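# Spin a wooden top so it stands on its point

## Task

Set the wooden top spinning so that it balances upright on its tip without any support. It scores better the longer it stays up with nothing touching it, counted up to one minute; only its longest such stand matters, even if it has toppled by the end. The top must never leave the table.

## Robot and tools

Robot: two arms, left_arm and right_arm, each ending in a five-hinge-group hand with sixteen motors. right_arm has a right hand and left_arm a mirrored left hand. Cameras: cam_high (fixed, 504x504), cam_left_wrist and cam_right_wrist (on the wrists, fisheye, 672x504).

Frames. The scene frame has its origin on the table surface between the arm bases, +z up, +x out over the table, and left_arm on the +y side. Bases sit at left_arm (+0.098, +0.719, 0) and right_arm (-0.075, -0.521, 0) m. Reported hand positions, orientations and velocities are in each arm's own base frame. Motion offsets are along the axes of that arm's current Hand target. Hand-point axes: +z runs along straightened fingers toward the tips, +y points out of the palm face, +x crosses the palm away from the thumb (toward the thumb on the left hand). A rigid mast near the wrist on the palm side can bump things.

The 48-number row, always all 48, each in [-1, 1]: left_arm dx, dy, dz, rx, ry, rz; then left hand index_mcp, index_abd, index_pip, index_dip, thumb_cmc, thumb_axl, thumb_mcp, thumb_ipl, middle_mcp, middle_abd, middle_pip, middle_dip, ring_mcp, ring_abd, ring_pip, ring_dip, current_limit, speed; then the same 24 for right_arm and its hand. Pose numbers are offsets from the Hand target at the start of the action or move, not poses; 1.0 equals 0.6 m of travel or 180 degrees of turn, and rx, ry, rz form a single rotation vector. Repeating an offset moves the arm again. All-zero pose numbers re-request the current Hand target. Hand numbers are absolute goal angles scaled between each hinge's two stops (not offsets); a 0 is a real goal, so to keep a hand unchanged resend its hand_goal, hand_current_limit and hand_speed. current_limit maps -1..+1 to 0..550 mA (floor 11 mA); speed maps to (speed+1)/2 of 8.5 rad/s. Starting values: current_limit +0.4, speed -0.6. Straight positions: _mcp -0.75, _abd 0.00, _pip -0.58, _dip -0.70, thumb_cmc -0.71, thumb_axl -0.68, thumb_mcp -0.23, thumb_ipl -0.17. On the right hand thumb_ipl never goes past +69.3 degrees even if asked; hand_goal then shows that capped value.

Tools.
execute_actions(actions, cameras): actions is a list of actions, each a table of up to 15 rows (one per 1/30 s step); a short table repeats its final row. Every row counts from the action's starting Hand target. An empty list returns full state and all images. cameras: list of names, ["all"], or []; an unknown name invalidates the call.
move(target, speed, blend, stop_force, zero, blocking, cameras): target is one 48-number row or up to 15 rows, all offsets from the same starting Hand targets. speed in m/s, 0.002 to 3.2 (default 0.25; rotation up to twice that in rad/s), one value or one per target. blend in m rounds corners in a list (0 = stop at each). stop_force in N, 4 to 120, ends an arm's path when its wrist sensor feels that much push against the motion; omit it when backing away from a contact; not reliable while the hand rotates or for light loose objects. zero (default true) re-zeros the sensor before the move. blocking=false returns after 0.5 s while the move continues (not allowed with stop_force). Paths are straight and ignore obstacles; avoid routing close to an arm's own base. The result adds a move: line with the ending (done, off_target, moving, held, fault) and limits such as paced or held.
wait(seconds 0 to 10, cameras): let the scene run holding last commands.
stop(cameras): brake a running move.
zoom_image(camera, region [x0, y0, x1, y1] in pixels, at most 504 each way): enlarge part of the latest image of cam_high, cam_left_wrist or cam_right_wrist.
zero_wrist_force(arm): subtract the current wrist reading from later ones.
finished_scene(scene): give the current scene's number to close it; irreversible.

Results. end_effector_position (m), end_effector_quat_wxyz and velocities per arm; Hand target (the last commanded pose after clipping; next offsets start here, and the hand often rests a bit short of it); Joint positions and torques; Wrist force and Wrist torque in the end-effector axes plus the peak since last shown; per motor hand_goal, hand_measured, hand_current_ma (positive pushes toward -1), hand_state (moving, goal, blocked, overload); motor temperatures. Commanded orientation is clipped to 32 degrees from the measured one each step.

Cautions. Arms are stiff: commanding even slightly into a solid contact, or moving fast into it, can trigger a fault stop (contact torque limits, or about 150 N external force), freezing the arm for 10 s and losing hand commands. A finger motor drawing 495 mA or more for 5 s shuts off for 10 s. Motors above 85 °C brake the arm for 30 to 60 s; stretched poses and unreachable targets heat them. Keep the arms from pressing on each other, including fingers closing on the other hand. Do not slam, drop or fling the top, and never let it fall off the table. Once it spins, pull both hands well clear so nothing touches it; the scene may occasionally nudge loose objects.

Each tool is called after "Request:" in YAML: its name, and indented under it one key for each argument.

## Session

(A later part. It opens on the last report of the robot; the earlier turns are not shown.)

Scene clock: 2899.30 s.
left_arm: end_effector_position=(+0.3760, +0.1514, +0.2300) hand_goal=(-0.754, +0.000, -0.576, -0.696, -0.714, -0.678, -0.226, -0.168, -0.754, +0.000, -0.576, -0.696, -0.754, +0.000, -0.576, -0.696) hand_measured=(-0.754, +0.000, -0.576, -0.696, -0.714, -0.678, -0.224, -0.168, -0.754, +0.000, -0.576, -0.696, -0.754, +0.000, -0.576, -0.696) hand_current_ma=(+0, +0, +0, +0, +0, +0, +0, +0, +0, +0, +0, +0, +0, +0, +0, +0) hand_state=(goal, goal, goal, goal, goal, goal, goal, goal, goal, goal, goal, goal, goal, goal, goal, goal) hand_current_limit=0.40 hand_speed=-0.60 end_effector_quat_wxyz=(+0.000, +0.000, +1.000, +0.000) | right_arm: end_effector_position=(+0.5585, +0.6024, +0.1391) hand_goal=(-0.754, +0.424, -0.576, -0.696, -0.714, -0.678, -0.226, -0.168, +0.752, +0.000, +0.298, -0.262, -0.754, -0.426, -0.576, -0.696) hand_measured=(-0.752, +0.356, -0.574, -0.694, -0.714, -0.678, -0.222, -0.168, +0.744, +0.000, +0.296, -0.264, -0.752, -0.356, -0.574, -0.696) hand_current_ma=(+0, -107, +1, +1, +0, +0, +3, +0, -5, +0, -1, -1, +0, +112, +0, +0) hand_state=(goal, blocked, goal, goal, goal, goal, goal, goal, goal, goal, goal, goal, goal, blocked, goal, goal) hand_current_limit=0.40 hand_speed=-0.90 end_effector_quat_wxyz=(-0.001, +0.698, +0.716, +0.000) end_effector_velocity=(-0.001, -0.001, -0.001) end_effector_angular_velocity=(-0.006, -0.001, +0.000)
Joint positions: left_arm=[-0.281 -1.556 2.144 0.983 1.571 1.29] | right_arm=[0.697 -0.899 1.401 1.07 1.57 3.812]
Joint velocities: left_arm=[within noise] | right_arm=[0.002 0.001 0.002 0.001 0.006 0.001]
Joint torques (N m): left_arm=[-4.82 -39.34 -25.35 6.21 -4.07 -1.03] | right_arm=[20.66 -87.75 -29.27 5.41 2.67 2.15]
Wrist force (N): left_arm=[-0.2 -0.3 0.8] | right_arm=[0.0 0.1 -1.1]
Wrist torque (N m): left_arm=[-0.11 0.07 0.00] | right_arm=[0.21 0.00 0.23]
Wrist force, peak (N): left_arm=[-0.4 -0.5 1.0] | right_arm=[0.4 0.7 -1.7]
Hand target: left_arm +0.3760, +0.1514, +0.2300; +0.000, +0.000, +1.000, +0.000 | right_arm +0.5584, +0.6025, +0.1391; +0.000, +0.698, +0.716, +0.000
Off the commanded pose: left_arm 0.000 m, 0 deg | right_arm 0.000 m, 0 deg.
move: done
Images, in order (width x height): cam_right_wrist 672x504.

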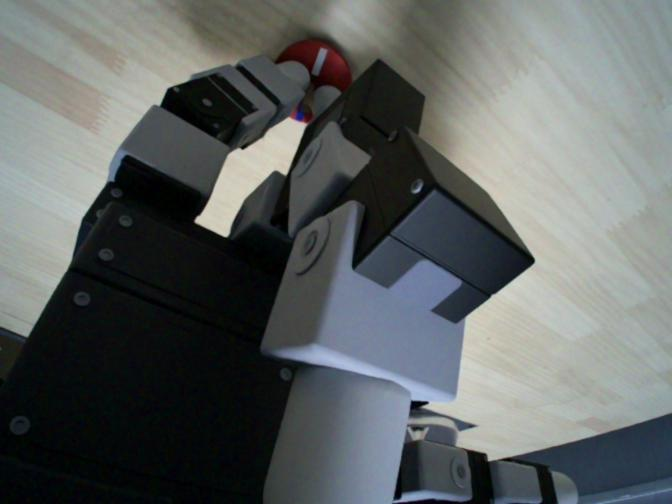

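Request:
move:
  target: [0,0,0,0,0,0,-0.754,0,-0.576,-0.696,-0.714,-0.678,-0.226,-0.168,-0.754,0,-0.576,-0.696,-0.754,0,-0.576,-0.696,0.4,-0.6,0,0,0.020,0,0,0,-0.754,0.425,-0.576,-0.696,-0.714,-0.678,-0.226,-0.168,0.753,0,0.299,-0.261,-0.754,-0.425,-0.576,-0.696,0.4,-0.9]
  speed: 0.004
  stop_force: 4

Request:
execute_actions:
  actions:
    - [[0,0,0,0,0,0,-0.754,0,-0.576,-0.696,-0.714,-0.678,-0.226,-0.168,-0.754,0,-0.576,-0.696,-0.754,0,-0.576,-0.696,0.4,-0.6,0,0,-0.0002,0,0,0,-0.754,0.37,-0.576,-0.696,-0.714,-0.678,-0.226,-0.168,0.753,0,0.299,-0.261,-0.754,-0.37,-0.576,-0.696,0.4,-0.9]]

Request:
execute_actions:
  actions:
    - [[0,0,0,0,0,0,-0.754,0,-0.576,-0.696,-0.714,-0.678,-0.226,-0.168,-0.754,0,-0.576,-0.696,-0.754,0,-0.576,-0.696,0.4,-0.6,0,0,-0.0001,0,0,0,-0.754,0.325,-0.576,-0.696,-0.714,-0.678,-0.226,-0.168,0.753,0,0.299,-0.261,-0.754,-0.325,-0.576,-0.696,0.4,-0.9]]
  cameras: ["cam_right_wrist"]

Request:
zoom_image:
  camera: "cam_right_wrist"
  region: [265, 30, 365, 130]

Scene clock: 2921.93 s.
left_arm: end_effector_position=(+0.3760, +0.1514, +0.2300) hand_goal=(-0.754, +0.000, -0.576, -0.696, -0.714, -0.678, -0.226, -0.168, -0.754, +0.000, -0.576, -0.696, -0.754, +0.000, -0.576, -0.696) hand_measured=(-0.754, +0.000, -0.576, -0.696, -0.714, -0.678, -0.224, -0.168, -0.754, +0.000, -0.576, -0.696, -0.754, +0.000, -0.576, -0.696) hand_current_ma=(+0, +0, +0, +0, +0, +0, +0, +0, +0, +0, +0, +0, +0, +0, +0, +0) hand_state=(goal, goal, goal, goal, goal, goal, goal, goal, goal, goal, goal, goal, goal, goal, goal, goal) hand_current_limit=0.40 hand_speed=-0.60 end_effector_quat_wxyz=(+0.000, +0.000, +1.000, +0.000) | right_arm: end_effector_position=(+0.5583, +0.6025, +0.1302) hand_goal=(-0.754, +0.424, -0.576, -0.696, -0.714, -0.678, -0.226, -0.168, +0.752, +0.000, +0.298, -0.262, -0.754, -0.426, -0.576, -0.696) hand_measured=(-0.748, +0.356, -0.574, -0.694, -0.714, -0.678, -0.222, -0.168, +0.744, +0.000, +0.296, -0.264, -0.750, -0.358, -0.574, -0.696) hand_current_ma=(+3, -105, +1, +1, +0, +0, +3, +0, -5, +0, -1, -1, +2, +109, +0, +0) hand_state=(goal, blocked, goal, goal, goal, goal, goal, goal, goal, goal, goal, goal, goal, blocked, goal, goal) hand_current_limit=0.40 hand_speed=-0.90 end_effector_quat_wxyz=(+0.000, +0.698, +0.716, +0.000)
Joint positions: left_arm=[-0.281 -1.556 2.144 0.983 1.571 1.29] | right_arm=[0.697 -0.892 1.406 1.057 1.57 3.812]
Joint torques (N m): left_arm=[-2.77 -39.86 -26.5 5.96 -3.6 -1.01] | right_arm=[22.78 -91.27 -34.58 6.14 1.36 3.79]
Wrist force (N): left_arm=[-0.3 -0.5 0.6] | right_arm=[-1.2 0.9 -6.1]
Wrist torque (N m): left_arm=[-0.12 0.07 0.00] | right_arm=[0.53 0.01 0.13]
Wrist force, peak (N): left_arm=[0.0 -0.6 1.2] | right_arm=[-1.2 0.7 -6.6]
Hand target: left_arm +0.3760, +0.1514, +0.2300; +0.000, +0.000, +1.000, +0.000 | right_arm +0.5584, +0.6025, +0.1303; +0.000, +0.698, +0.716, +0.000 (not the last commanded pose)
Off the commanded pose: left_arm 0.000 m, 0 deg | right_arm 0.003 m, 0 deg.
move: contact (right_arm)

Scene clock: 2922.63 s.
left_arm: end_effector_position=(+0.3760, +0.1514, +0.2300) hand_goal=(-0.754, +0.000, -0.576, -0.696, -0.714, -0.678, -0.226, -0.168, -0.754, +0.000, -0.576, -0.696, -0.754, +0.000, -0.576, -0.696) hand_measured=(-0.754, +0.000, -0.576, -0.696, -0.714, -0.678, -0.224, -0.168, -0.754, +0.000, -0.576, -0.696, -0.754, +0.000, -0.576, -0.696) hand_current_ma=(+0, +0, +0, +0, +0, +0, +0, +0, +0, +0, +0, +0, +0, +0, +0, +0) hand_state=(goal, goal, goal, goal, goal, goal, goal, goal, goal, goal, goal, goal, goal, goal, goal, goal) hand_current_limit=0.40 hand_speed=-0.60 end_effector_quat_wxyz=(+0.000, +0.000, +1.000, +0.000) | right_arm: end_effector_position=(+0.5584, +0.6025, +0.1304) hand_goal=(-0.754, +0.370, -0.576, -0.696, -0.714, -0.678, -0.226, -0.168, +0.752, +0.000, +0.298, -0.262, -0.754, -0.370, -0.576, -0.696) hand_measured=(-0.748, +0.354, -0.574, -0.694, -0.714, -0.678, -0.222, -0.168, +0.744, +0.000, +0.296, -0.264, -0.750, -0.352, -0.574, -0.696) hand_current_ma=(+3, -11, +1, +1, +0, +0, +3, +0, -5, +0, -1, -1, +2, +12, +0, +0) hand_state=(goal, goal, goal, goal, goal, goal, goal, goal, goal, goal, goal, goal, goal, goal, goal, goal) hand_current_limit=0.40 hand_speed=-0.90 end_effector_quat_wxyz=(+0.000, +0.698, +0.716, +0.000)
Joint positions: left_arm=[-0.281 -1.556 2.144 0.983 1.571 1.29] | right_arm=[0.697 -0.892 1.406 1.058 1.57 3.812]
Joint torques (N m): left_arm=[-2.65 -40.84 -25.81 5.89 -3.81 -1.35] | right_arm=[22.19 -95.45 -37.93 5.55 0.48 3.36]
Wrist force (N): left_arm=[-0.2 -0.3 0.7] | right_arm=[-0.6 0.3 -3.4]
Wrist torque (N m): left_arm=[-0.10 0.06 0.01] | right_arm=[0.31 -0.02 0.18]
Wrist force, peak (N): left_arm=[-0.4 -0.6 0.7] | right_arm=[-1.1 1.1 -5.9]
Hand target: left_arm +0.3760, +0.1514, +0.2300; +0.000, +0.000, +1.000, +0.000 | right_arm +0.5584, +0.6025, +0.1304; +0.000, +0.698, +0.716, +0.000
Off the commanded pose: left_arm 0.000 m, 0 deg | right_arm 0.000 m, 0 deg.
Step readings (end_effector_position of left_arm | right_arm):
0: (+0.3760, +0.1514, +0.2300) | (+0.5583, +0.6025, +0.1302)
1: (+0.3760, +0.1514, +0.2300) | (+0.5583, +0.6025, +0.1302)
2: (+0.3760, +0.1514, +0.2300) | (+0.5583, +0.6025, +0.1302)
4: (+0.3760, +0.1514, +0.2300) | (+0.5583, +0.6025, +0.1303)
8: (+0.3760, +0.1514, +0.2300) | (+0.5583, +0.6025, +0.1304)
15: (+0.3760, +0.1514, +0.2300) | (+0.5584, +0.6025, +0.1304)

Scene clock: 2923.33 s.
left_arm: end_effector_position=(+0.3760, +0.1514, +0.2300) hand_goal=(-0.754, +0.000, -0.576, -0.696, -0.714, -0.678, -0.226, -0.168, -0.754, +0.000, -0.576, -0.696, -0.754, +0.000, -0.576, -0.696) hand_measured=(-0.754, +0.000, -0.576, -0.696, -0.714, -0.678, -0.224, -0.168, -0.754, +0.000, -0.576, -0.696, -0.754, +0.000, -0.576, -0.696) hand_current_ma=(+0, +0, +0, +0, +0, +0, +0, +0, +0, +0, +0, +0, +0, +0, +0, +0) hand_state=(goal, goal, goal, goal, goal, goal, goal, goal, goal, goal, goal, goal, goal, goal, goal, goal) hand_current_limit=0.40 hand_speed=-0.60 end_effector_quat_wxyz=(+0.000, +0.000, +1.000, +0.000) | right_arm: end_effector_position=(+0.5584, +0.6025, +0.1305) hand_goal=(-0.754, +0.324, -0.576, -0.696, -0.714, -0.678, -0.226, -0.168, +0.752, +0.000, +0.298, -0.262, -0.754, -0.326, -0.576, -0.696) hand_measured=(-0.748, +0.350, -0.574, -0.694, -0.714, -0.678, -0.222, -0.168, +0.744, +0.000, +0.296, -0.264, -0.750, -0.340, -0.574, -0.696) hand_current_ma=(+3, +24, +1, +1, +0, +0, +3, +0, -5, +0, -1, -1, +2, -9, +0, +0) hand_state=(goal, blocked, goal, goal, goal, goal, goal, goal, goal, goal, goal, goal, goal, goal, goal, goal) hand_current_limit=0.40 hand_speed=-0.90 end_effector_quat_wxyz=(+0.000, +0.698, +0.716, +0.000)
Joint positions: left_arm=[-0.281 -1.556 2.144 0.983 1.571 1.29] | right_arm=[0.697 -0.893 1.406 1.058 1.57 3.812]
Joint torques (N m): left_arm=[-3.58 -41.57 -25.8 5.91 -3.98 -1.43] | right_arm=[23.32 -93.81 -36.39 6.21 -0.53 3.38]
Wrist force (N): left_arm=[-0.4 -0.6 0.7] | right_arm=[0.1 0.3 -3.1]
Wrist torque (N m): left_arm=[-0.14 0.08 0.00] | right_arm=[0.36 0.00 0.23]
Wrist force, peak (N): left_arm=[0.2 -0.6 1.0] | right_arm=[-0.1 0.5 -4.0]
Hand target: left_arm +0.3760, +0.1514, +0.2300; +0.000, +0.000, +1.000, +0.000 | right_arm +0.5584, +0.6025, +0.1305; +0.000, +0.698, +0.716, +0.000
Off the commanded pose: left_arm 0.000 m, 0 deg | right_arm 0.000 m, 0 deg.
Step readings (end_effector_position of left_arm | right_arm):
0: (+0.3760, +0.1514, +0.2300) | (+0.5584, +0.6025, +0.1304)
1: (+0.3760, +0.1514, +0.2300) | (+0.5584, +0.6025, +0.1304)
2: (+0.3760, +0.1514, +0.2300) | (+0.5584, +0.6025, +0.1304)
4: (+0.3760, +0.1514, +0.2300) | (+0.5584, +0.6025, +0.1305)
8: (+0.3760, +0.1514, +0.2300) | (+0.5584, +0.6025, +0.1305)
15: (+0.3760, +0.1514, +0.2300) | (+0.5584, +0.6025, +0.1305)
Images, in order (width x height): cam_right_wrist 672x504.

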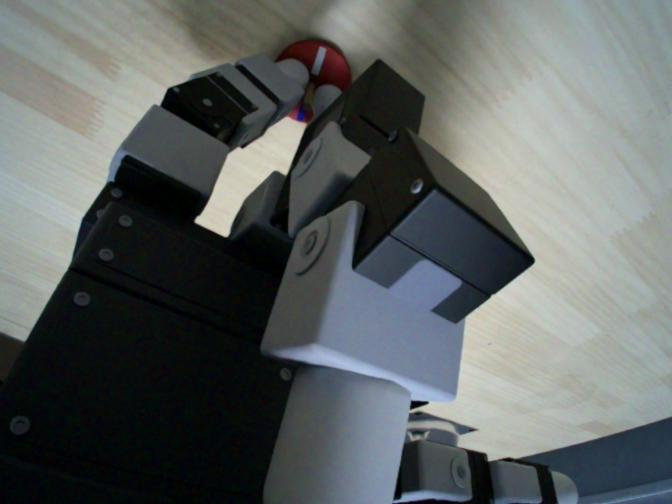

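Scaled by 5.040 from the camera's 672x504 image, which has a finer 960x720 frame.

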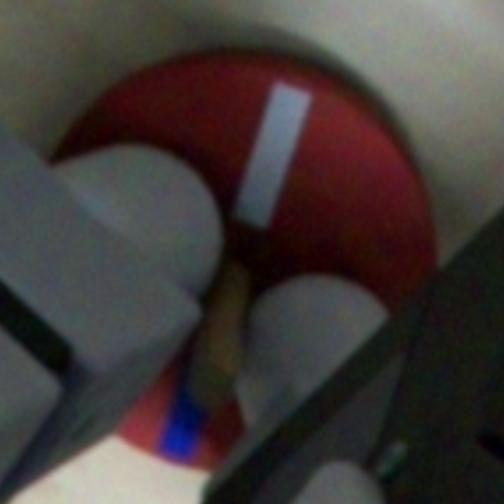

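Request:
execute_actions:
  actions: []
  cameras: ["cam_right_wrist"]

Request:
zoom_image:
  camera: "cam_right_wrist"
  region: [265, 30, 365, 130]

Scene clock: 2952.50 s.
left_arm: end_effector_position=(+0.3760, +0.1514, +0.2300) hand_goal=(-0.754, +0.000, -0.576, -0.696, -0.714, -0.678, -0.226, -0.168, -0.754, +0.000, -0.576, -0.696, -0.754, +0.000, -0.576, -0.696) hand_measured=(-0.754, +0.000, -0.576, -0.696, -0.714, -0.678, -0.224, -0.168, -0.754, +0.000, -0.576, -0.696, -0.754, +0.000, -0.576, -0.696) hand_current_ma=(+0, +0, +0, +0, +0, +0, +0, +0, +0, +0, +0, +0, +0, +0, +0, +0) hand_state=(goal, goal, goal, goal, goal, goal, goal, goal, goal, goal, goal, goal, goal, goal, goal, goal) hand_current_limit=0.40 hand_speed=-0.60 end_effector_quat_wxyz=(+0.000, +0.000, +1.000, +0.000) | right_arm: end_effector_position=(+0.5584, +0.6025, +0.1305) hand_goal=(-0.754, +0.324, -0.576, -0.696, -0.714, -0.678, -0.226, -0.168, +0.752, +0.000, +0.298, -0.262, -0.754, -0.326, -0.576, -0.696) hand_measured=(-0.748, +0.350, -0.574, -0.694, -0.714, -0.678, -0.222, -0.168, +0.744, +0.000, +0.296, -0.264, -0.750, -0.340, -0.574, -0.696) hand_current_ma=(+3, +24, +1, +1, +0, +0, +3, +0, -5, +0, -1, -1, +2, -9, +0, +0) hand_state=(goal, blocked, goal, goal, goal, goal, goal, goal, goal, goal, goal, goal, goal, goal, goal, goal) hand_current_limit=0.40 hand_speed=-0.90 end_effector_quat_wxyz=(+0.000, +0.698, +0.716, +0.000)
Joint positions: left_arm=[-0.281 -1.556 2.144 0.983 1.571 1.29] | right_arm=[0.697 -0.893 1.406 1.058 1.57 3.812]
Joint velocities: within noise
Joint torques (N m): left_arm=[-3.81 -37.69 -25.83 5.87 -4.05 -0.92] | right_arm=[9.79 -66.36 -25.09 6.37 -1.46 -0.4]
Motor temperatures (°C): left_arm=[28 36 31 33 31 32] | right_arm=[34 38 25 34 36 29]
Wrist force (N): left_arm=[-0.3 -0.3 0.9] | right_arm=[0.1 0.5 -2.8]
Wrist torque (N m): left_arm=[-0.12 0.08 -0.01] | right_arm=[0.38 0.00 0.22]
Wrist force, peak (N): left_arm=[-0.3 -0.4 1.2] | right_arm=[-0.5 0.4 -4.2]
Hand target: left_arm +0.3760, +0.1514, +0.2300; +0.000, +0.000, +1.000, +0.000 | right_arm +0.5584, +0.6025, +0.1305; +0.000, +0.698, +0.716, +0.000
Off the commanded pose: left_arm 0.000 m, 0 deg | right_arm 0.000 m, 0 deg.
Images, in order (width x height): cam_right_wrist 672x504.

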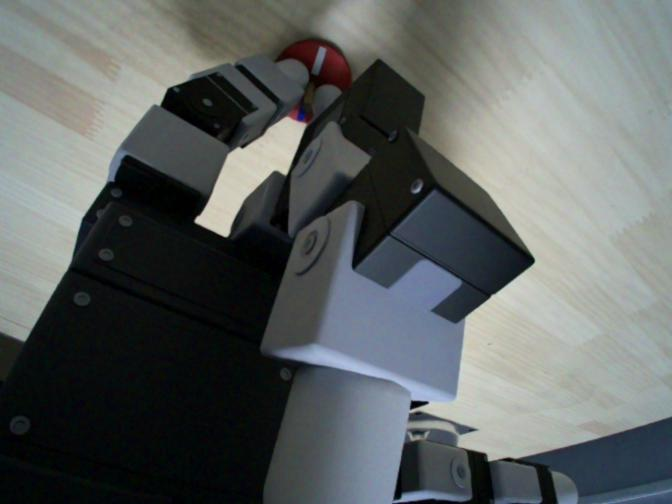

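Scaled by 5.040 from the camera's 672x504 image, which has a finer 960x720 frame.

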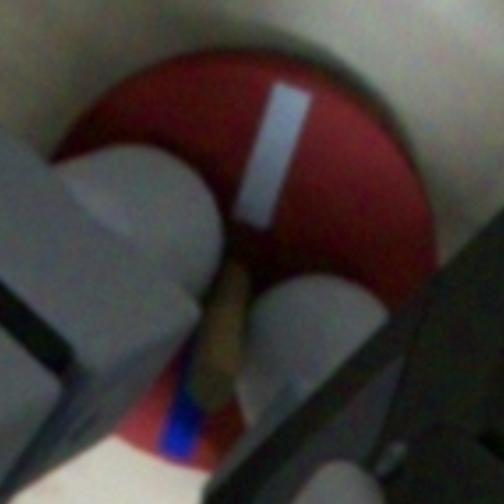

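Request:
execute_actions:
  actions:
    - [[0,0,0,0,0,0,-0.754,0,-0.576,-0.696,-0.714,-0.678,-0.226,-0.168,-0.754,0,-0.576,-0.696,-0.754,0,-0.576,-0.696,0.4,-0.6,0,0,0,0,0,0,-0.79,0.33,-0.576,-0.696,-0.714,-0.678,-0.226,-0.168,0.753,0,0.299,-0.261,-0.72,-0.33,-0.576,-0.696,0.4,-0.95]]
  cameras: ["cam_right_wrist"]

Request:
zoom_image:
  camera: "cam_right_wrist"
  region: [265, 30, 365, 130]

Scene clock: 3143.53 s.
left_arm: end_effector_position=(+0.3760, +0.1514, +0.2300) hand_goal=(-0.754, +0.000, -0.576, -0.696, -0.714, -0.678, -0.226, -0.168, -0.754, +0.000, -0.576, -0.696, -0.754, +0.000, -0.576, -0.696) hand_measured=(-0.754, +0.000, -0.576, -0.696, -0.714, -0.678, -0.224, -0.168, -0.754, +0.000, -0.576, -0.696, -0.754, +0.000, -0.576, -0.696) hand_current_ma=(+0, +0, +0, +0, +0, +0, +0, +0, +0, +0, +0, +0, +0, +0, +0, +0) hand_state=(goal, goal, goal, goal, goal, goal, goal, goal, goal, goal, goal, goal, goal, goal, goal, goal) hand_current_limit=0.40 hand_speed=-0.60 end_effector_quat_wxyz=(+0.000, +0.000, +1.000, +0.000) | right_arm: end_effector_position=(+0.5584, +0.6025, +0.1305) hand_goal=(-0.790, +0.330, -0.576, -0.696, -0.714, -0.678, -0.226, -0.168, +0.752, +0.000, +0.298, -0.262, -0.720, -0.330, -0.576, -0.696) hand_measured=(-0.766, +0.350, -0.570, -0.694, -0.714, -0.678, -0.222, -0.168, +0.744, +0.000, +0.296, -0.264, -0.738, -0.340, -0.578, -0.696) hand_current_ma=(+29, +15, +2, +1, +0, +0, +3, +0, -5, +0, -1, -1, -19, -5, -1, +0) hand_state=(blocked, goal, goal, goal, goal, goal, goal, goal, goal, goal, goal, goal, goal, goal, goal, goal) hand_current_limit=0.40 hand_speed=-0.95 end_effector_quat_wxyz=(+0.000, +0.698, +0.716, +0.000)
Joint positions: left_arm=[-0.281 -1.556 2.144 0.983 1.571 1.29] | right_arm=[0.697 -0.893 1.406 1.058 1.57 3.812]
Joint torques (N m): left_arm=[-3.71 -41.29 -25.75 6.11 -3.57 -1.44] | right_arm=[-12.72 -65.32 -25.48 5.37 -1.62 -2.35]
Wrist force (N): left_arm=[-0.1 -0.2 0.7] | right_arm=[-1.0 0.0 -5.1]
Wrist torque (N m): left_arm=[-0.09 0.05 0.00] | right_arm=[0.54 -0.04 0.12]
Wrist force, peak (N): left_arm=[-0.2 -0.7 1.1] | right_arm=[-1.7 0.4 -6.5]
Hand target: left_arm +0.3760, +0.1514, +0.2300; +0.000, +0.000, +1.000, +0.000 | right_arm +0.5584, +0.6025, +0.1305; +0.000, +0.698, +0.716, +0.000
Off the commanded pose: left_arm 0.000 m, 0 deg | right_arm 0.000 m, 0 deg.
Step readings (end_effector_position of left_arm | right_arm):
0: (+0.3760, +0.1514, +0.2300) | (+0.5584, +0.6025, +0.1305)
1: (+0.3760, +0.1514, +0.2300) | (+0.5584, +0.6025, +0.1305)
2: (+0.3760, +0.1514, +0.2300) | (+0.5584, +0.6025, +0.1305)
4: (+0.3760, +0.1514, +0.2300) | (+0.5584, +0.6025, +0.1305)
8: (+0.3760, +0.1514, +0.2300) | (+0.5584, +0.6025, +0.1305)
15: (+0.3760, +0.1514, +0.2300) | (+0.5584, +0.6025, +0.1305)
Images, in order (width x height): cam_right_wrist 672x504.

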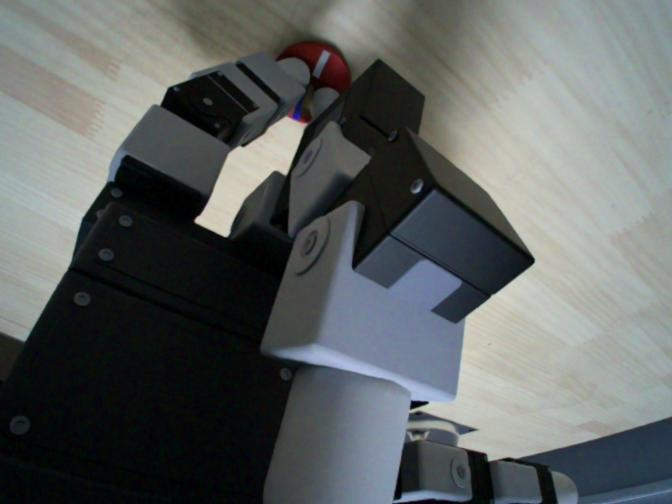

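Scaled by 5.040 from the camera's 672x504 image, which has a finer 960x720 frame.

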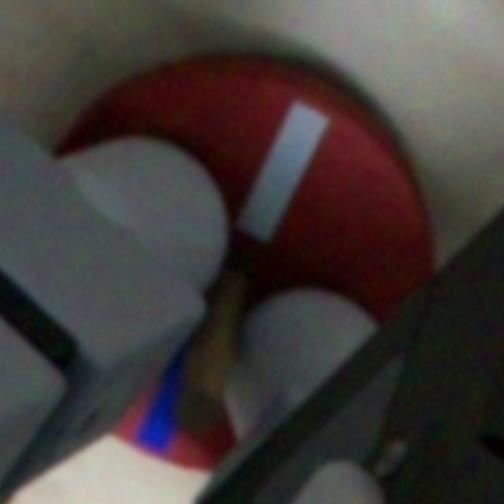

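Request:
execute_actions:
  actions:
    - [[0,0,0,0,0,0,-0.754,0,-0.576,-0.696,-0.714,-0.678,-0.226,-0.168,-0.754,0,-0.576,-0.696,-0.754,0,-0.576,-0.696,0.4,-0.6,0,0,-0.00035,0,0,0,-0.81,0.33,-0.576,-0.696,-0.714,-0.678,-0.226,-0.168,0.753,0,0.299,-0.261,-0.705,-0.33,-0.576,-0.696,0.4,-0.95]]
  cameras: ["cam_right_wrist"]

Request:
zoom_image:
  camera: "cam_right_wrist"
  region: [265, 30, 365, 130]

Scene clock: 3151.30 s.
left_arm: end_effector_position=(+0.3760, +0.1514, +0.2300) hand_goal=(-0.754, +0.000, -0.576, -0.696, -0.714, -0.678, -0.226, -0.168, -0.754, +0.000, -0.576, -0.696, -0.754, +0.000, -0.576, -0.696) hand_measured=(-0.754, +0.000, -0.576, -0.696, -0.714, -0.678, -0.224, -0.168, -0.754, +0.000, -0.576, -0.696, -0.754, +0.000, -0.576, -0.696) hand_current_ma=(+0, +0, +0, +0, +0, +0, +0, +0, +0, +0, +0, +0, +0, +0, +0, +0) hand_state=(goal, goal, goal, goal, goal, goal, goal, goal, goal, goal, goal, goal, goal, goal, goal, goal) hand_current_limit=0.40 hand_speed=-0.60 end_effector_quat_wxyz=(+0.000, +0.000, +1.000, +0.000) | right_arm: end_effector_position=(+0.5584, +0.6025, +0.1307) hand_goal=(-0.810, +0.330, -0.576, -0.696, -0.714, -0.678, -0.226, -0.168, +0.752, +0.000, +0.298, -0.262, -0.706, -0.330, -0.576, -0.696) hand_measured=(-0.796, +0.346, -0.570, -0.694, -0.714, -0.678, -0.222, -0.168, +0.744, +0.000, +0.296, -0.264, -0.708, -0.344, -0.580, -0.696) hand_current_ma=(+12, +11, +2, +1, +0, +0, +3, +0, -5, +0, -1, -1, -1, -9, -1, +0) hand_state=(goal, goal, goal, goal, goal, goal, goal, goal, goal, goal, goal, goal, goal, goal, goal, goal) hand_current_limit=0.40 hand_speed=-0.95 end_effector_quat_wxyz=(+0.000, +0.698, +0.716, +0.000)
Joint positions: left_arm=[-0.281 -1.556 2.144 0.983 1.571 1.29] | right_arm=[0.697 -0.893 1.406 1.058 1.57 3.812]
Joint torques (N m): left_arm=[-4.55 -39.86 -25.89 6.41 -3.98 -1.23] | right_arm=[-12.64 -96.21 -37.61 6.57 -1.29 -2.28]
Wrist force (N): left_arm=[-0.2 -0.5 0.7] | right_arm=[-0.3 0.7 -2.3]
Wrist torque (N m): left_arm=[-0.13 0.06 0.01] | right_arm=[0.32 0.06 0.21]
Wrist force, peak (N): left_arm=[-0.3 -0.5 1.0] | right_arm=[-1.4 0.2 -6.6]
Hand target: left_arm +0.3760, +0.1514, +0.2300; +0.000, +0.000, +1.000, +0.000 | right_arm +0.5584, +0.6025, +0.1307; +0.000, +0.698, +0.716, +0.000
Off the commanded pose: left_arm 0.000 m, 0 deg | right_arm 0.000 m, 0 deg.
Step readings (end_effector_position of left_arm | right_arm):
0: (+0.3760, +0.1514, +0.2300) | (+0.5584, +0.6025, +0.1305)
1: (+0.3760, +0.1514, +0.2300) | (+0.5584, +0.6025, +0.1305)
2: (+0.3760, +0.1514, +0.2300) | (+0.5584, +0.6025, +0.1305)
4: (+0.3760, +0.1514, +0.2300) | (+0.5584, +0.6025, +0.1305)
8: (+0.3760, +0.1514, +0.2300) | (+0.5583, +0.6025, +0.1305)
15: (+0.3760, +0.1514, +0.2300) | (+0.5583, +0.6025, +0.1306)
Images, in order (width x height): cam_right_wrist 672x504.

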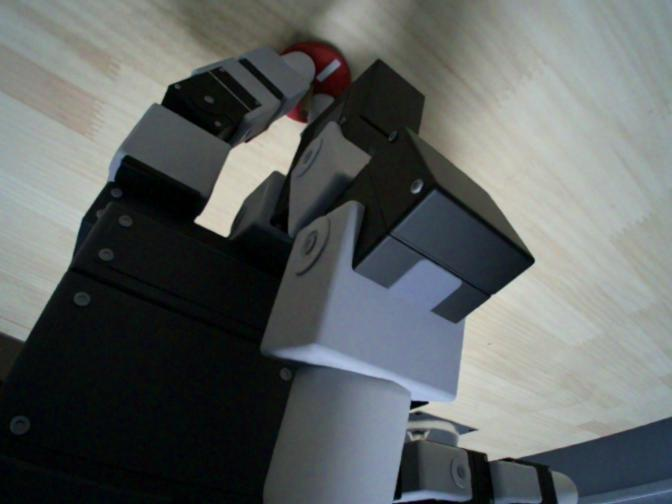

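Scaled by 5.040 from the camera's 672x504 image, which has a finer 960x720 frame.

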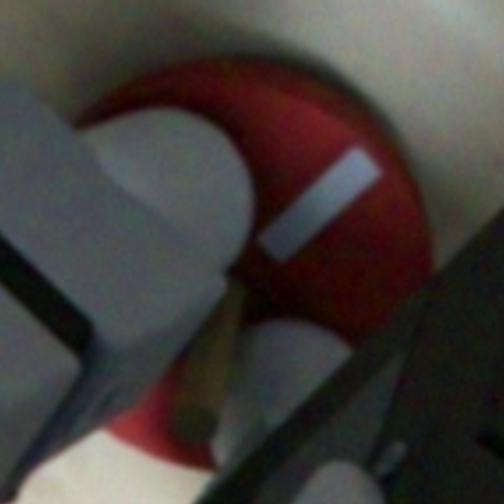

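Request:
zoom_image:
  camera: "cam_right_wrist"
  region: [290, 70, 340, 120]

Scaled by 10.080 from the camera's 672x504 image, which has a finer 960x720 frame.

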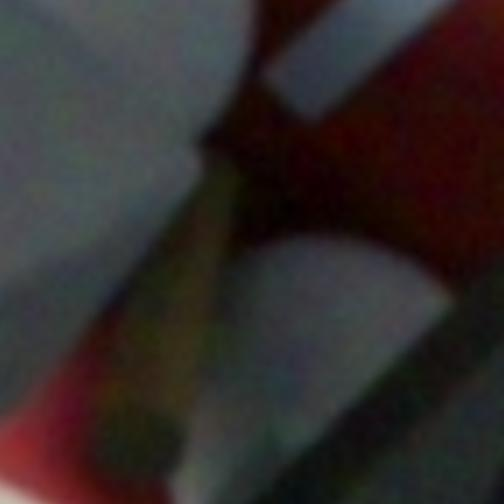

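Request:
execute_actions:
  actions:
    - [[0,0,0,0,0,0,-0.754,0,-0.576,-0.696,-0.714,-0.678,-0.226,-0.168,-0.754,0,-0.576,-0.696,-0.754,0,-0.576,-0.696,0.4,-0.6,-0.0003,0.001,0,0,0,0,-0.81,0.33,-0.576,-0.696,-0.714,-0.678,-0.226,-0.168,0.753,0,0.299,-0.261,-0.705,-0.33,-0.576,-0.696,0.4,-0.95],[0,0,0,0,0,0,-0.754,0,-0.576,-0.696,-0.714,-0.678,-0.226,-0.168,-0.754,0,-0.576,-0.696,-0.754,0,-0.576,-0.696,0.4,-0.6,-0.0005,0.002,0,0,0,0,-0.81,0.33,-0.576,-0.696,-0.714,-0.678,-0.226,-0.168,0.753,0,0.299,-0.261,-0.705,-0.33,-0.576,-0.696,0.4,-0.95]]
  cameras: ["cam_right_wrist"]

Request:
zoom_image:
  camera: "cam_right_wrist"
  region: [290, 70, 340, 120]

Request:
zoom_image:
  camera: "cam_right_wrist"
  region: [265, 30, 365, 130]

Scene clock: 3176.27 s.
left_arm: end_effector_position=(+0.3760, +0.1514, +0.2300) hand_goal=(-0.754, +0.000, -0.576, -0.696, -0.714, -0.678, -0.226, -0.168, -0.754, +0.000, -0.576, -0.696, -0.754, +0.000, -0.576, -0.696) hand_measured=(-0.754, +0.000, -0.576, -0.696, -0.714, -0.678, -0.224, -0.168, -0.754, +0.000, -0.576, -0.696, -0.754, +0.000, -0.576, -0.696) hand_current_ma=(+0, +0, +0, +0, +0, +0, +0, +0, +0, +0, +0, +0, +0, +0, +0, +0) hand_state=(goal, goal, goal, goal, goal, goal, goal, goal, goal, goal, goal, goal, goal, goal, goal, goal) hand_current_limit=0.40 hand_speed=-0.60 end_effector_quat_wxyz=(+0.000, +0.000, +1.000, +0.000) | right_arm: end_effector_position=(+0.5596, +0.6022, +0.1307) hand_goal=(-0.810, +0.330, -0.576, -0.696, -0.714, -0.678, -0.226, -0.168, +0.752, +0.000, +0.298, -0.262, -0.706, -0.330, -0.576, -0.696) hand_measured=(-0.802, +0.336, -0.570, -0.694, -0.714, -0.678, -0.222, -0.168, +0.744, +0.000, +0.296, -0.264, -0.708, -0.336, -0.578, -0.696) hand_current_ma=(+6, +2, +2, +1, +0, +0, +3, +0, -5, +0, -1, -1, +0, -2, -1, +0) hand_state=(goal, goal, goal, goal, goal, goal, goal, goal, goal, goal, goal, goal, goal, goal, goal, goal) hand_current_limit=0.40 hand_speed=-0.95 end_effector_quat_wxyz=(+0.000, +0.698, +0.716, +0.000)
Joint positions: left_arm=[-0.281 -1.556 2.144 0.983 1.571 1.29] | right_arm=[0.695 -0.892 1.404 1.059 1.57 3.811]
Joint torques (N m): left_arm=[-2.45 -38.3 -26.66 6.36 -3.74 -1.24] | right_arm=[19.17 -63.09 -23.26 3.03 -0.95 1.25]
Wrist force (N): left_arm=[-0.4 -0.7 0.8] | right_arm=[-0.3 0.2 -2.2]
Wrist torque (N m): left_arm=[-0.17 0.09 -0.01] | right_arm=[0.24 0.03 0.21]
Wrist force, peak (N): left_arm=[-0.4 -0.4 1.2] | right_arm=[-0.4 0.4 -2.7]
Hand target: left_arm +0.3760, +0.1514, +0.2300; +0.000, +0.000, +1.000, +0.000 | right_arm +0.5596, +0.6023, +0.1307; +0.000, +0.698, +0.716, +0.000
Off the commanded pose: left_arm 0.000 m, 0 deg | right_arm 0.000 m, 0 deg.
Step readings (end_effector_position of left_arm | right_arm):
0: (+0.3760, +0.1514, +0.2300) | (+0.5584, +0.6025, +0.1307)
1: (+0.3760, +0.1514, +0.2300) | (+0.5584, +0.6025, +0.1307)
2: (+0.3760, +0.1514, +0.2300) | (+0.5585, +0.6025, +0.1308)
4: (+0.3760, +0.1514, +0.2300) | (+0.5594, +0.6023, +0.1309)
8: (+0.3760, +0.1514, +0.2300) | (+0.5597, +0.6023, +0.1309)
15: (+0.3760, +0.1514, +0.2300) | (+0.5597, +0.6022, +0.1308)
Images, in order (width x height): cam_right_wrist 672x504.

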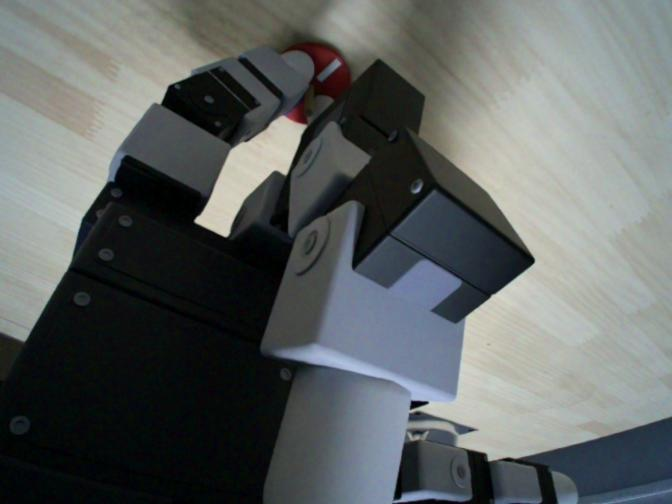

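Scaled by 10.080 from the camera's 672x504 image, which has a finer 960x720 frame.

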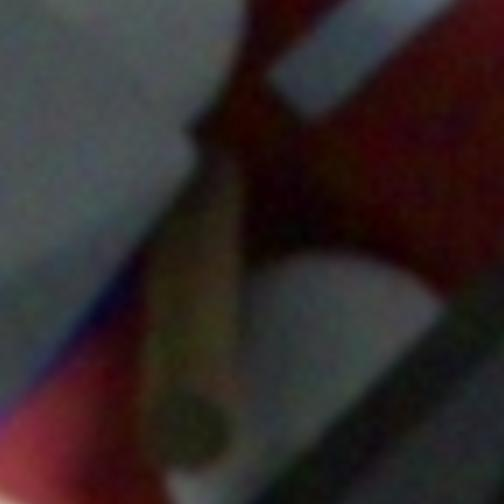

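Scaled by 5.040 from the camera's 672x504 image, which has a finer 960x720 frame.

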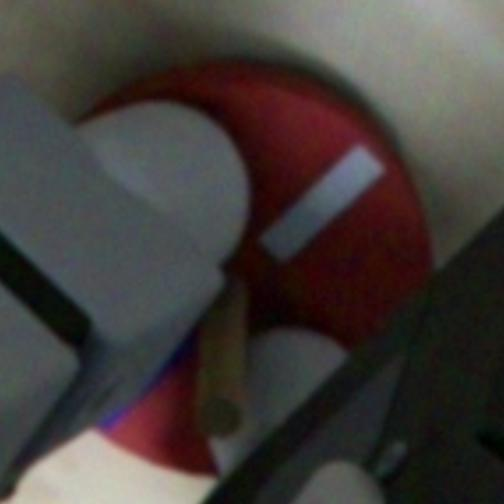

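Request:
execute_actions:
  actions:
    - [[0,0,0,0,0,0,-0.754,0,-0.576,-0.696,-0.714,-0.678,-0.226,-0.168,-0.754,0,-0.576,-0.696,-0.754,0,-0.576,-0.696,0.4,-0.6,0.001,0.0003,0,0,0,0,-0.826,0.33,-0.576,-0.696,-0.714,-0.678,-0.226,-0.168,0.753,0,0.299,-0.261,-0.69,-0.33,-0.576,-0.696,0.4,-0.96]]
  cameras: ["cam_right_wrist"]

Request:
zoom_image:
  camera: "cam_right_wrist"
  region: [290, 70, 340, 120]

Request:
zoom_image:
  camera: "cam_right_wrist"
  region: [265, 30, 365, 130]

Scene clock: 3185.30 s.
left_arm: end_effector_position=(+0.3760, +0.1514, +0.2300) hand_goal=(-0.754, +0.000, -0.576, -0.696, -0.714, -0.678, -0.226, -0.168, -0.754, +0.000, -0.576, -0.696, -0.754, +0.000, -0.576, -0.696) hand_measured=(-0.754, +0.000, -0.576, -0.696, -0.714, -0.678, -0.224, -0.168, -0.754, +0.000, -0.576, -0.696, -0.754, +0.000, -0.576, -0.696) hand_current_ma=(+0, +0, +0, +0, +0, +0, +0, +0, +0, +0, +0, +0, +0, +0, +0, +0) hand_state=(goal, goal, goal, goal, goal, goal, goal, goal, goal, goal, goal, goal, goal, goal, goal, goal) hand_current_limit=0.40 hand_speed=-0.60 end_effector_quat_wxyz=(+0.000, +0.000, +1.000, +0.000) | right_arm: end_effector_position=(+0.5597, +0.6029, +0.1306) hand_goal=(-0.826, +0.330, -0.576, -0.696, -0.714, -0.678, -0.226, -0.168, +0.752, +0.000, +0.298, -0.262, -0.690, -0.330, -0.576, -0.696) hand_measured=(-0.812, +0.336, -0.570, -0.694, -0.714, -0.678, -0.222, -0.168, +0.744, +0.000, +0.296, -0.264, -0.694, -0.338, -0.578, -0.696) hand_current_ma=(+12, +2, +2, +1, +0, +0, +3, +0, -5, +0, -1, -1, -1, -4, -1, +0) hand_state=(goal, goal, goal, goal, goal, goal, goal, goal, goal, goal, goal, goal, goal, goal, goal, goal) hand_current_limit=0.40 hand_speed=-0.96 end_effector_quat_wxyz=(+0.000, +0.698, +0.716, +0.000)
Joint positions: left_arm=[-0.281 -1.556 2.144 0.983 1.571 1.29] | right_arm=[0.696 -0.891 1.403 1.059 1.57 3.812]
Joint torques (N m): left_arm=[-2.05 -38.67 -25.04 6.56 -3.89 -1.2] | right_arm=[9.87 -91.8 -28.81 6.29 -0.9 2.93]
Wrist force (N): left_arm=[-0.3 0.0 0.7] | right_arm=[0.3 0.1 -1.7]
Wrist torque (N m): left_arm=[-0.07 0.08 -0.02] | right_arm=[0.22 -0.03 0.14]
Wrist force, peak (N): left_arm=[-0.4 -0.8 1.0] | right_arm=[-0.6 0.8 -3.3]
Hand target: left_arm +0.3760, +0.1514, +0.2300; +0.000, +0.000, +1.000, +0.000 | right_arm +0.5597, +0.6029, +0.1307; +0.000, +0.698, +0.716, +0.000
Off the commanded pose: left_arm 0.000 m, 0 deg | right_arm 0.000 m, 0 deg.
Step readings (end_effector_position of left_arm | right_arm):
0: (+0.3760, +0.1514, +0.2300) | (+0.5596, +0.6023, +0.1307)
1: (+0.3760, +0.1514, +0.2300) | (+0.5596, +0.6023, +0.1307)
2: (+0.3760, +0.1514, +0.2300) | (+0.5596, +0.6024, +0.1306)
4: (+0.3760, +0.1514, +0.2300) | (+0.5597, +0.6028, +0.1306)
8: (+0.3760, +0.1514, +0.2300) | (+0.5597, +0.6029, +0.1306)
15: (+0.3760, +0.1514, +0.2300) | (+0.5597, +0.6029, +0.1306)
Images, in order (width x height): cam_right_wrist 672x504.

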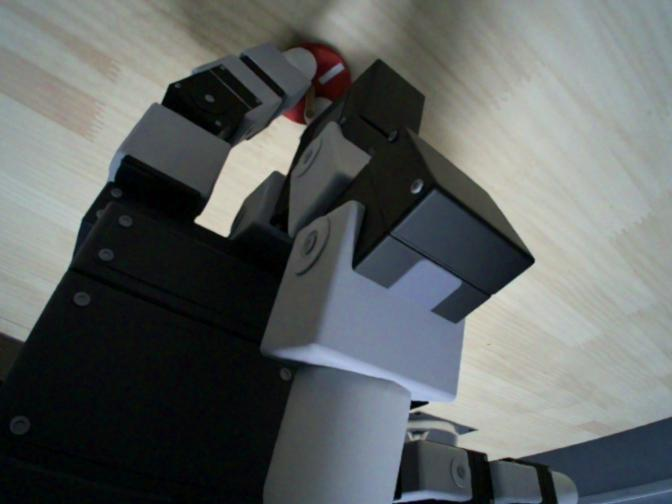

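Scaled by 10.080 from the camera's 672x504 image, which has a finer 960x720 frame.

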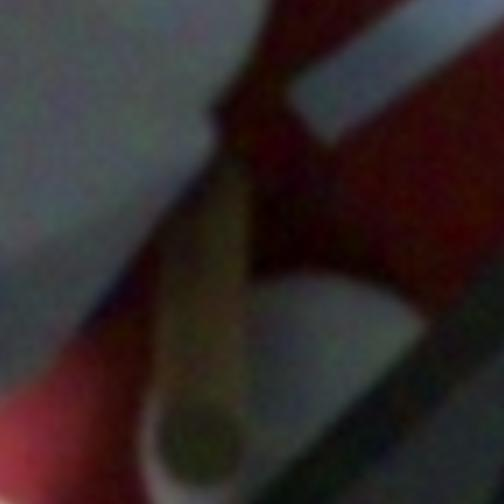

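Scaled by 5.040 from the camera's 672x504 image, which has a finer 960x720 frame.

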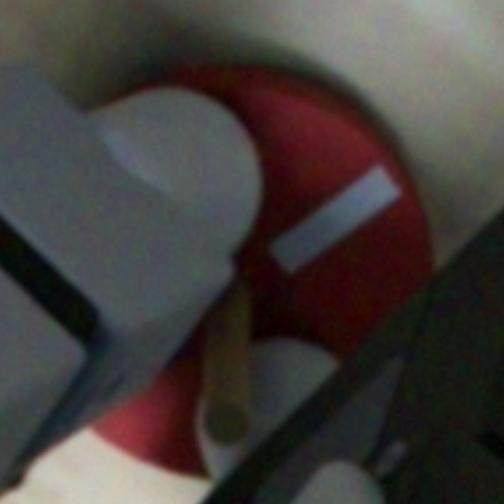

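Request:
execute_actions:
  actions:
    - [[0,0,0,0,0,0,-0.754,0,-0.576,-0.696,-0.714,-0.678,-0.226,-0.168,-0.754,0,-0.576,-0.696,-0.754,0,-0.576,-0.696,0.4,-0.6,0.0006,0.0005,0,0,0,0,-0.855,0.33,-0.576,-0.696,-0.714,-0.678,-0.226,-0.168,0.753,0,0.299,-0.261,-0.668,-0.33,-0.576,-0.696,0.4,-0.96]]
  cameras: ["cam_right_wrist"]

Request:
zoom_image:
  camera: "cam_right_wrist"
  region: [290, 70, 340, 120]

Request:
zoom_image:
  camera: "cam_right_wrist"
  region: [265, 30, 365, 130]

Scene clock: 3200.50 s.
left_arm: end_effector_position=(+0.3760, +0.1514, +0.2300) hand_goal=(-0.754, +0.000, -0.576, -0.696, -0.714, -0.678, -0.226, -0.168, -0.754, +0.000, -0.576, -0.696, -0.754, +0.000, -0.576, -0.696) hand_measured=(-0.754, +0.000, -0.576, -0.696, -0.714, -0.678, -0.224, -0.168, -0.754, +0.000, -0.576, -0.696, -0.754, +0.000, -0.576, -0.696) hand_current_ma=(+0, +0, +0, +0, +0, +0, +0, +0, +0, +0, +0, +0, +0, +0, +0, +0) hand_state=(goal, goal, goal, goal, goal, goal, goal, goal, goal, goal, goal, goal, goal, goal, goal, goal) hand_current_limit=0.40 hand_speed=-0.60 end_effector_quat_wxyz=(+0.000, +0.000, +1.000, +0.000) | right_arm: end_effector_position=(+0.5601, +0.6032, +0.1307) hand_goal=(-0.856, +0.330, -0.576, -0.696, -0.714, -0.678, -0.226, -0.168, +0.752, +0.000, +0.298, -0.262, -0.668, -0.330, -0.576, -0.696) hand_measured=(-0.848, +0.332, -0.572, -0.694, -0.714, -0.678, -0.222, -0.168, +0.744, +0.000, +0.296, -0.264, -0.670, -0.332, -0.578, -0.696) hand_current_ma=(+5, +0, +2, +1, +0, +0, +3, +0, -5, +0, -1, -1, -1, +0, -1, +0) hand_state=(goal, goal, goal, goal, goal, goal, goal, goal, goal, goal, goal, goal, goal, goal, goal, goal) hand_current_limit=0.40 hand_speed=-0.96 end_effector_quat_wxyz=(+0.000, +0.698, +0.716, +0.000)
Joint positions: left_arm=[-0.281 -1.556 2.144 0.983 1.571 1.29] | right_arm=[0.696 -0.89 1.402 1.06 1.57 3.812]
Joint torques (N m): left_arm=[-3.42 -38.57 -25.61 6.32 -3.76 -1.28] | right_arm=[23.13 -63.91 -33.62 3.07 -0.59 3.74]
Wrist force (N): left_arm=[-0.3 -0.4 0.6] | right_arm=[-0.1 0.3 -1.5]
Wrist torque (N m): left_arm=[-0.11 0.07 0.00] | right_arm=[0.25 0.04 0.05]
Wrist force, peak (N): left_arm=[-0.6 -0.5 1.0] | right_arm=[-0.2 0.5 -2.4]
Hand target: left_arm +0.3760, +0.1514, +0.2300; +0.000, +0.000, +1.000, +0.000 | right_arm +0.5600, +0.6032, +0.1307; +0.000, +0.698, +0.716, +0.000
Off the commanded pose: left_arm 0.000 m, 0 deg | right_arm 0.000 m, 0 deg.
Step readings (end_effector_position of left_arm | right_arm):
0: (+0.3760, +0.1514, +0.2300) | (+0.5597, +0.6029, +0.1307)
1: (+0.3760, +0.1514, +0.2300) | (+0.5597, +0.6029, +0.1307)
2: (+0.3760, +0.1514, +0.2300) | (+0.5598, +0.6029, +0.1308)
4: (+0.3760, +0.1514, +0.2300) | (+0.5600, +0.6031, +0.1308)
8: (+0.3760, +0.1514, +0.2300) | (+0.5601, +0.6032, +0.1308)
15: (+0.3760, +0.1514, +0.2300) | (+0.5601, +0.6032, +0.1308)
Images, in order (width x height): cam_right_wrist 672x504.

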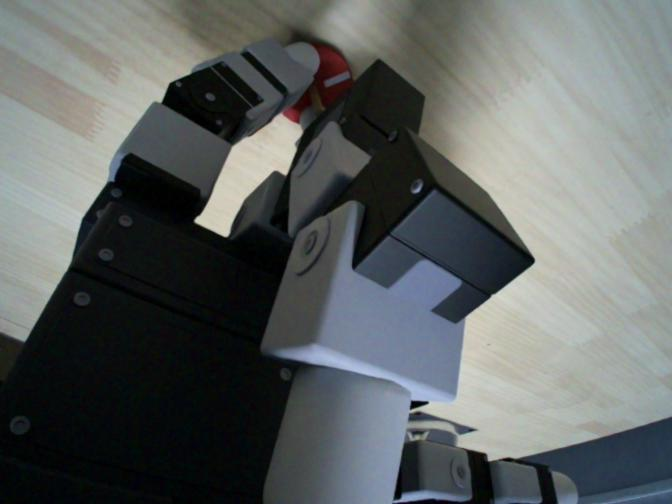

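Scaled by 10.080 from the camera's 672x504 image, which has a finer 960x720 frame.

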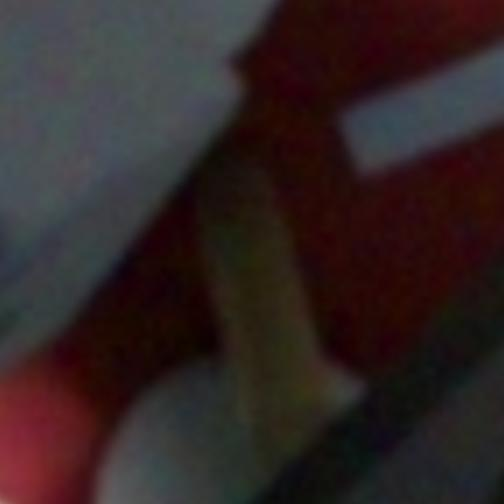

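Scaled by 5.040 from the camera's 672x504 image, which has a finer 960x720 frame.

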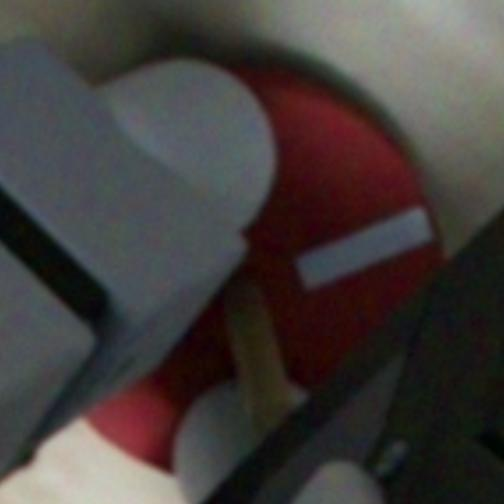

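Request:
execute_actions:
  actions:
    - [[0,0,0,0,0,0,-0.754,0,-0.576,-0.696,-0.714,-0.678,-0.226,-0.168,-0.754,0,-0.576,-0.696,-0.754,0,-0.576,-0.696,0.4,-0.6,0.0008,-0.0007,0.0001,0,0,0,-0.855,0.33,-0.576,-0.696,-0.714,-0.678,-0.226,-0.168,0.753,0,0.299,-0.261,-0.668,-0.33,-0.576,-0.696,0.4,-0.96],[0,0,0,0,0,0,-0.754,0,-0.576,-0.696,-0.714,-0.678,-0.226,-0.168,-0.754,0,-0.576,-0.696,-0.754,0,-0.576,-0.696,0.4,-0.6,0.0016,-0.0014,0.0002,0,0,0,-0.855,0.33,-0.576,-0.696,-0.714,-0.678,-0.226,-0.168,0.753,0,0.299,-0.261,-0.668,-0.33,-0.576,-0.696,0.4,-0.96]]
  cameras: ["cam_right_wrist"]

Request:
zoom_image:
  camera: "cam_right_wrist"
  region: [290, 70, 340, 120]

Request:
zoom_image:
  camera: "cam_right_wrist"
  region: [265, 30, 365, 130]

Scene clock: 3220.83 s.
left_arm: end_effector_position=(+0.3760, +0.1514, +0.2300) hand_goal=(-0.754, +0.000, -0.576, -0.696, -0.714, -0.678, -0.226, -0.168, -0.754, +0.000, -0.576, -0.696, -0.754, +0.000, -0.576, -0.696) hand_measured=(-0.754, +0.000, -0.576, -0.696, -0.714, -0.678, -0.224, -0.168, -0.754, +0.000, -0.576, -0.696, -0.754, +0.000, -0.576, -0.696) hand_current_ma=(+0, +0, +0, +0, +0, +0, +0, +0, +0, +0, +0, +0, +0, +0, +0, +0) hand_state=(goal, goal, goal, goal, goal, goal, goal, goal, goal, goal, goal, goal, goal, goal, goal, goal) hand_current_limit=0.40 hand_speed=-0.60 end_effector_quat_wxyz=(+0.000, +0.000, +1.000, +0.000) | right_arm: end_effector_position=(+0.5591, +0.6042, +0.1305) hand_goal=(-0.856, +0.330, -0.576, -0.696, -0.714, -0.678, -0.226, -0.168, +0.752, +0.000, +0.298, -0.262, -0.668, -0.330, -0.576, -0.696) hand_measured=(-0.850, +0.334, -0.572, -0.694, -0.714, -0.678, -0.222, -0.168, +0.744, +0.000, +0.296, -0.264, -0.670, -0.332, -0.578, -0.696) hand_current_ma=(+3, +1, +1, +1, +0, +0, +3, +0, -5, +0, -1, -1, +0, +0, -1, +0) hand_state=(goal, goal, goal, goal, goal, goal, goal, goal, goal, goal, goal, goal, goal, goal, goal, goal) hand_current_limit=0.40 hand_speed=-0.96 end_effector_quat_wxyz=(+0.000, +0.698, +0.716, +0.000)
Joint positions: left_arm=[-0.281 -1.556 2.144 0.983 1.571 1.29] | right_arm=[0.698 -0.89 1.401 1.06 1.57 3.813]
Joint torques (N m): left_arm=[-6.28 -39.39 -25.74 6.22 -3.82 -1.3] | right_arm=[-15.72 -76.26 -37.79 6.5 -0.5 -2.92]
Wrist force (N): left_arm=[-0.1 -0.5 0.6] | right_arm=[-0.2 -0.1 -2.4]
Wrist torque (N m): left_arm=[-0.12 0.04 0.01] | right_arm=[0.31 0.03 -0.13]
Wrist force, peak (N): left_arm=[-0.4 -0.5 1.1] | right_arm=[0.0 0.3 -3.2]
Hand target: left_arm +0.3760, +0.1514, +0.2300; +0.000, +0.000, +1.000, +0.000 | right_arm +0.5592, +0.6042, +0.1306; +0.000, +0.698, +0.716, +0.000
Off the commanded pose: left_arm 0.000 m, 0 deg | right_arm 0.000 m, 0 deg.
Step readings (end_effector_position of left_arm | right_arm):
0: (+0.3760, +0.1514, +0.2300) | (+0.5600, +0.6032, +0.1307)
1: (+0.3760, +0.1514, +0.2300) | (+0.5600, +0.6033, +0.1307)
2: (+0.3760, +0.1514, +0.2300) | (+0.5599, +0.6034, +0.1307)
4: (+0.3760, +0.1514, +0.2300) | (+0.5592, +0.6040, +0.1305)
8: (+0.3760, +0.1514, +0.2300) | (+0.5590, +0.6043, +0.1305)
15: (+0.3760, +0.1514, +0.2300) | (+0.5590, +0.6043, +0.1305)
Images, in order (width x height): cam_right_wrist 672x504.

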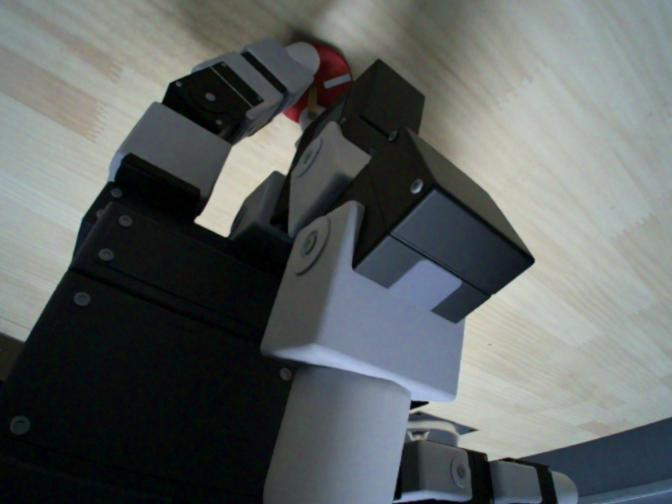

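Scaled by 10.080 from the camera's 672x504 image, which has a finer 960x720 frame.

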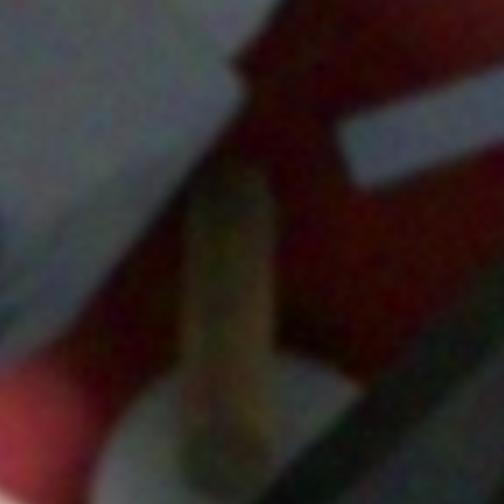

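Scaled by 5.040 from the camera's 672x504 image, which has a finer 960x720 frame.

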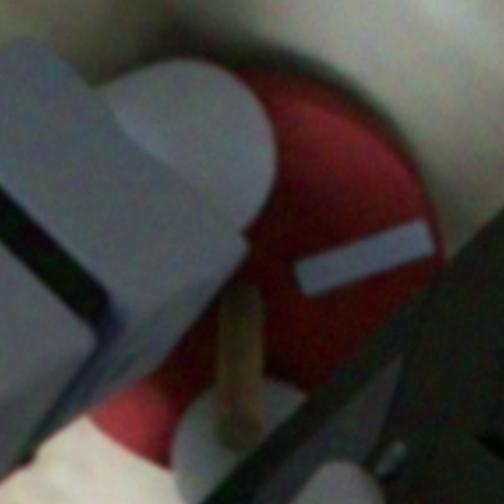

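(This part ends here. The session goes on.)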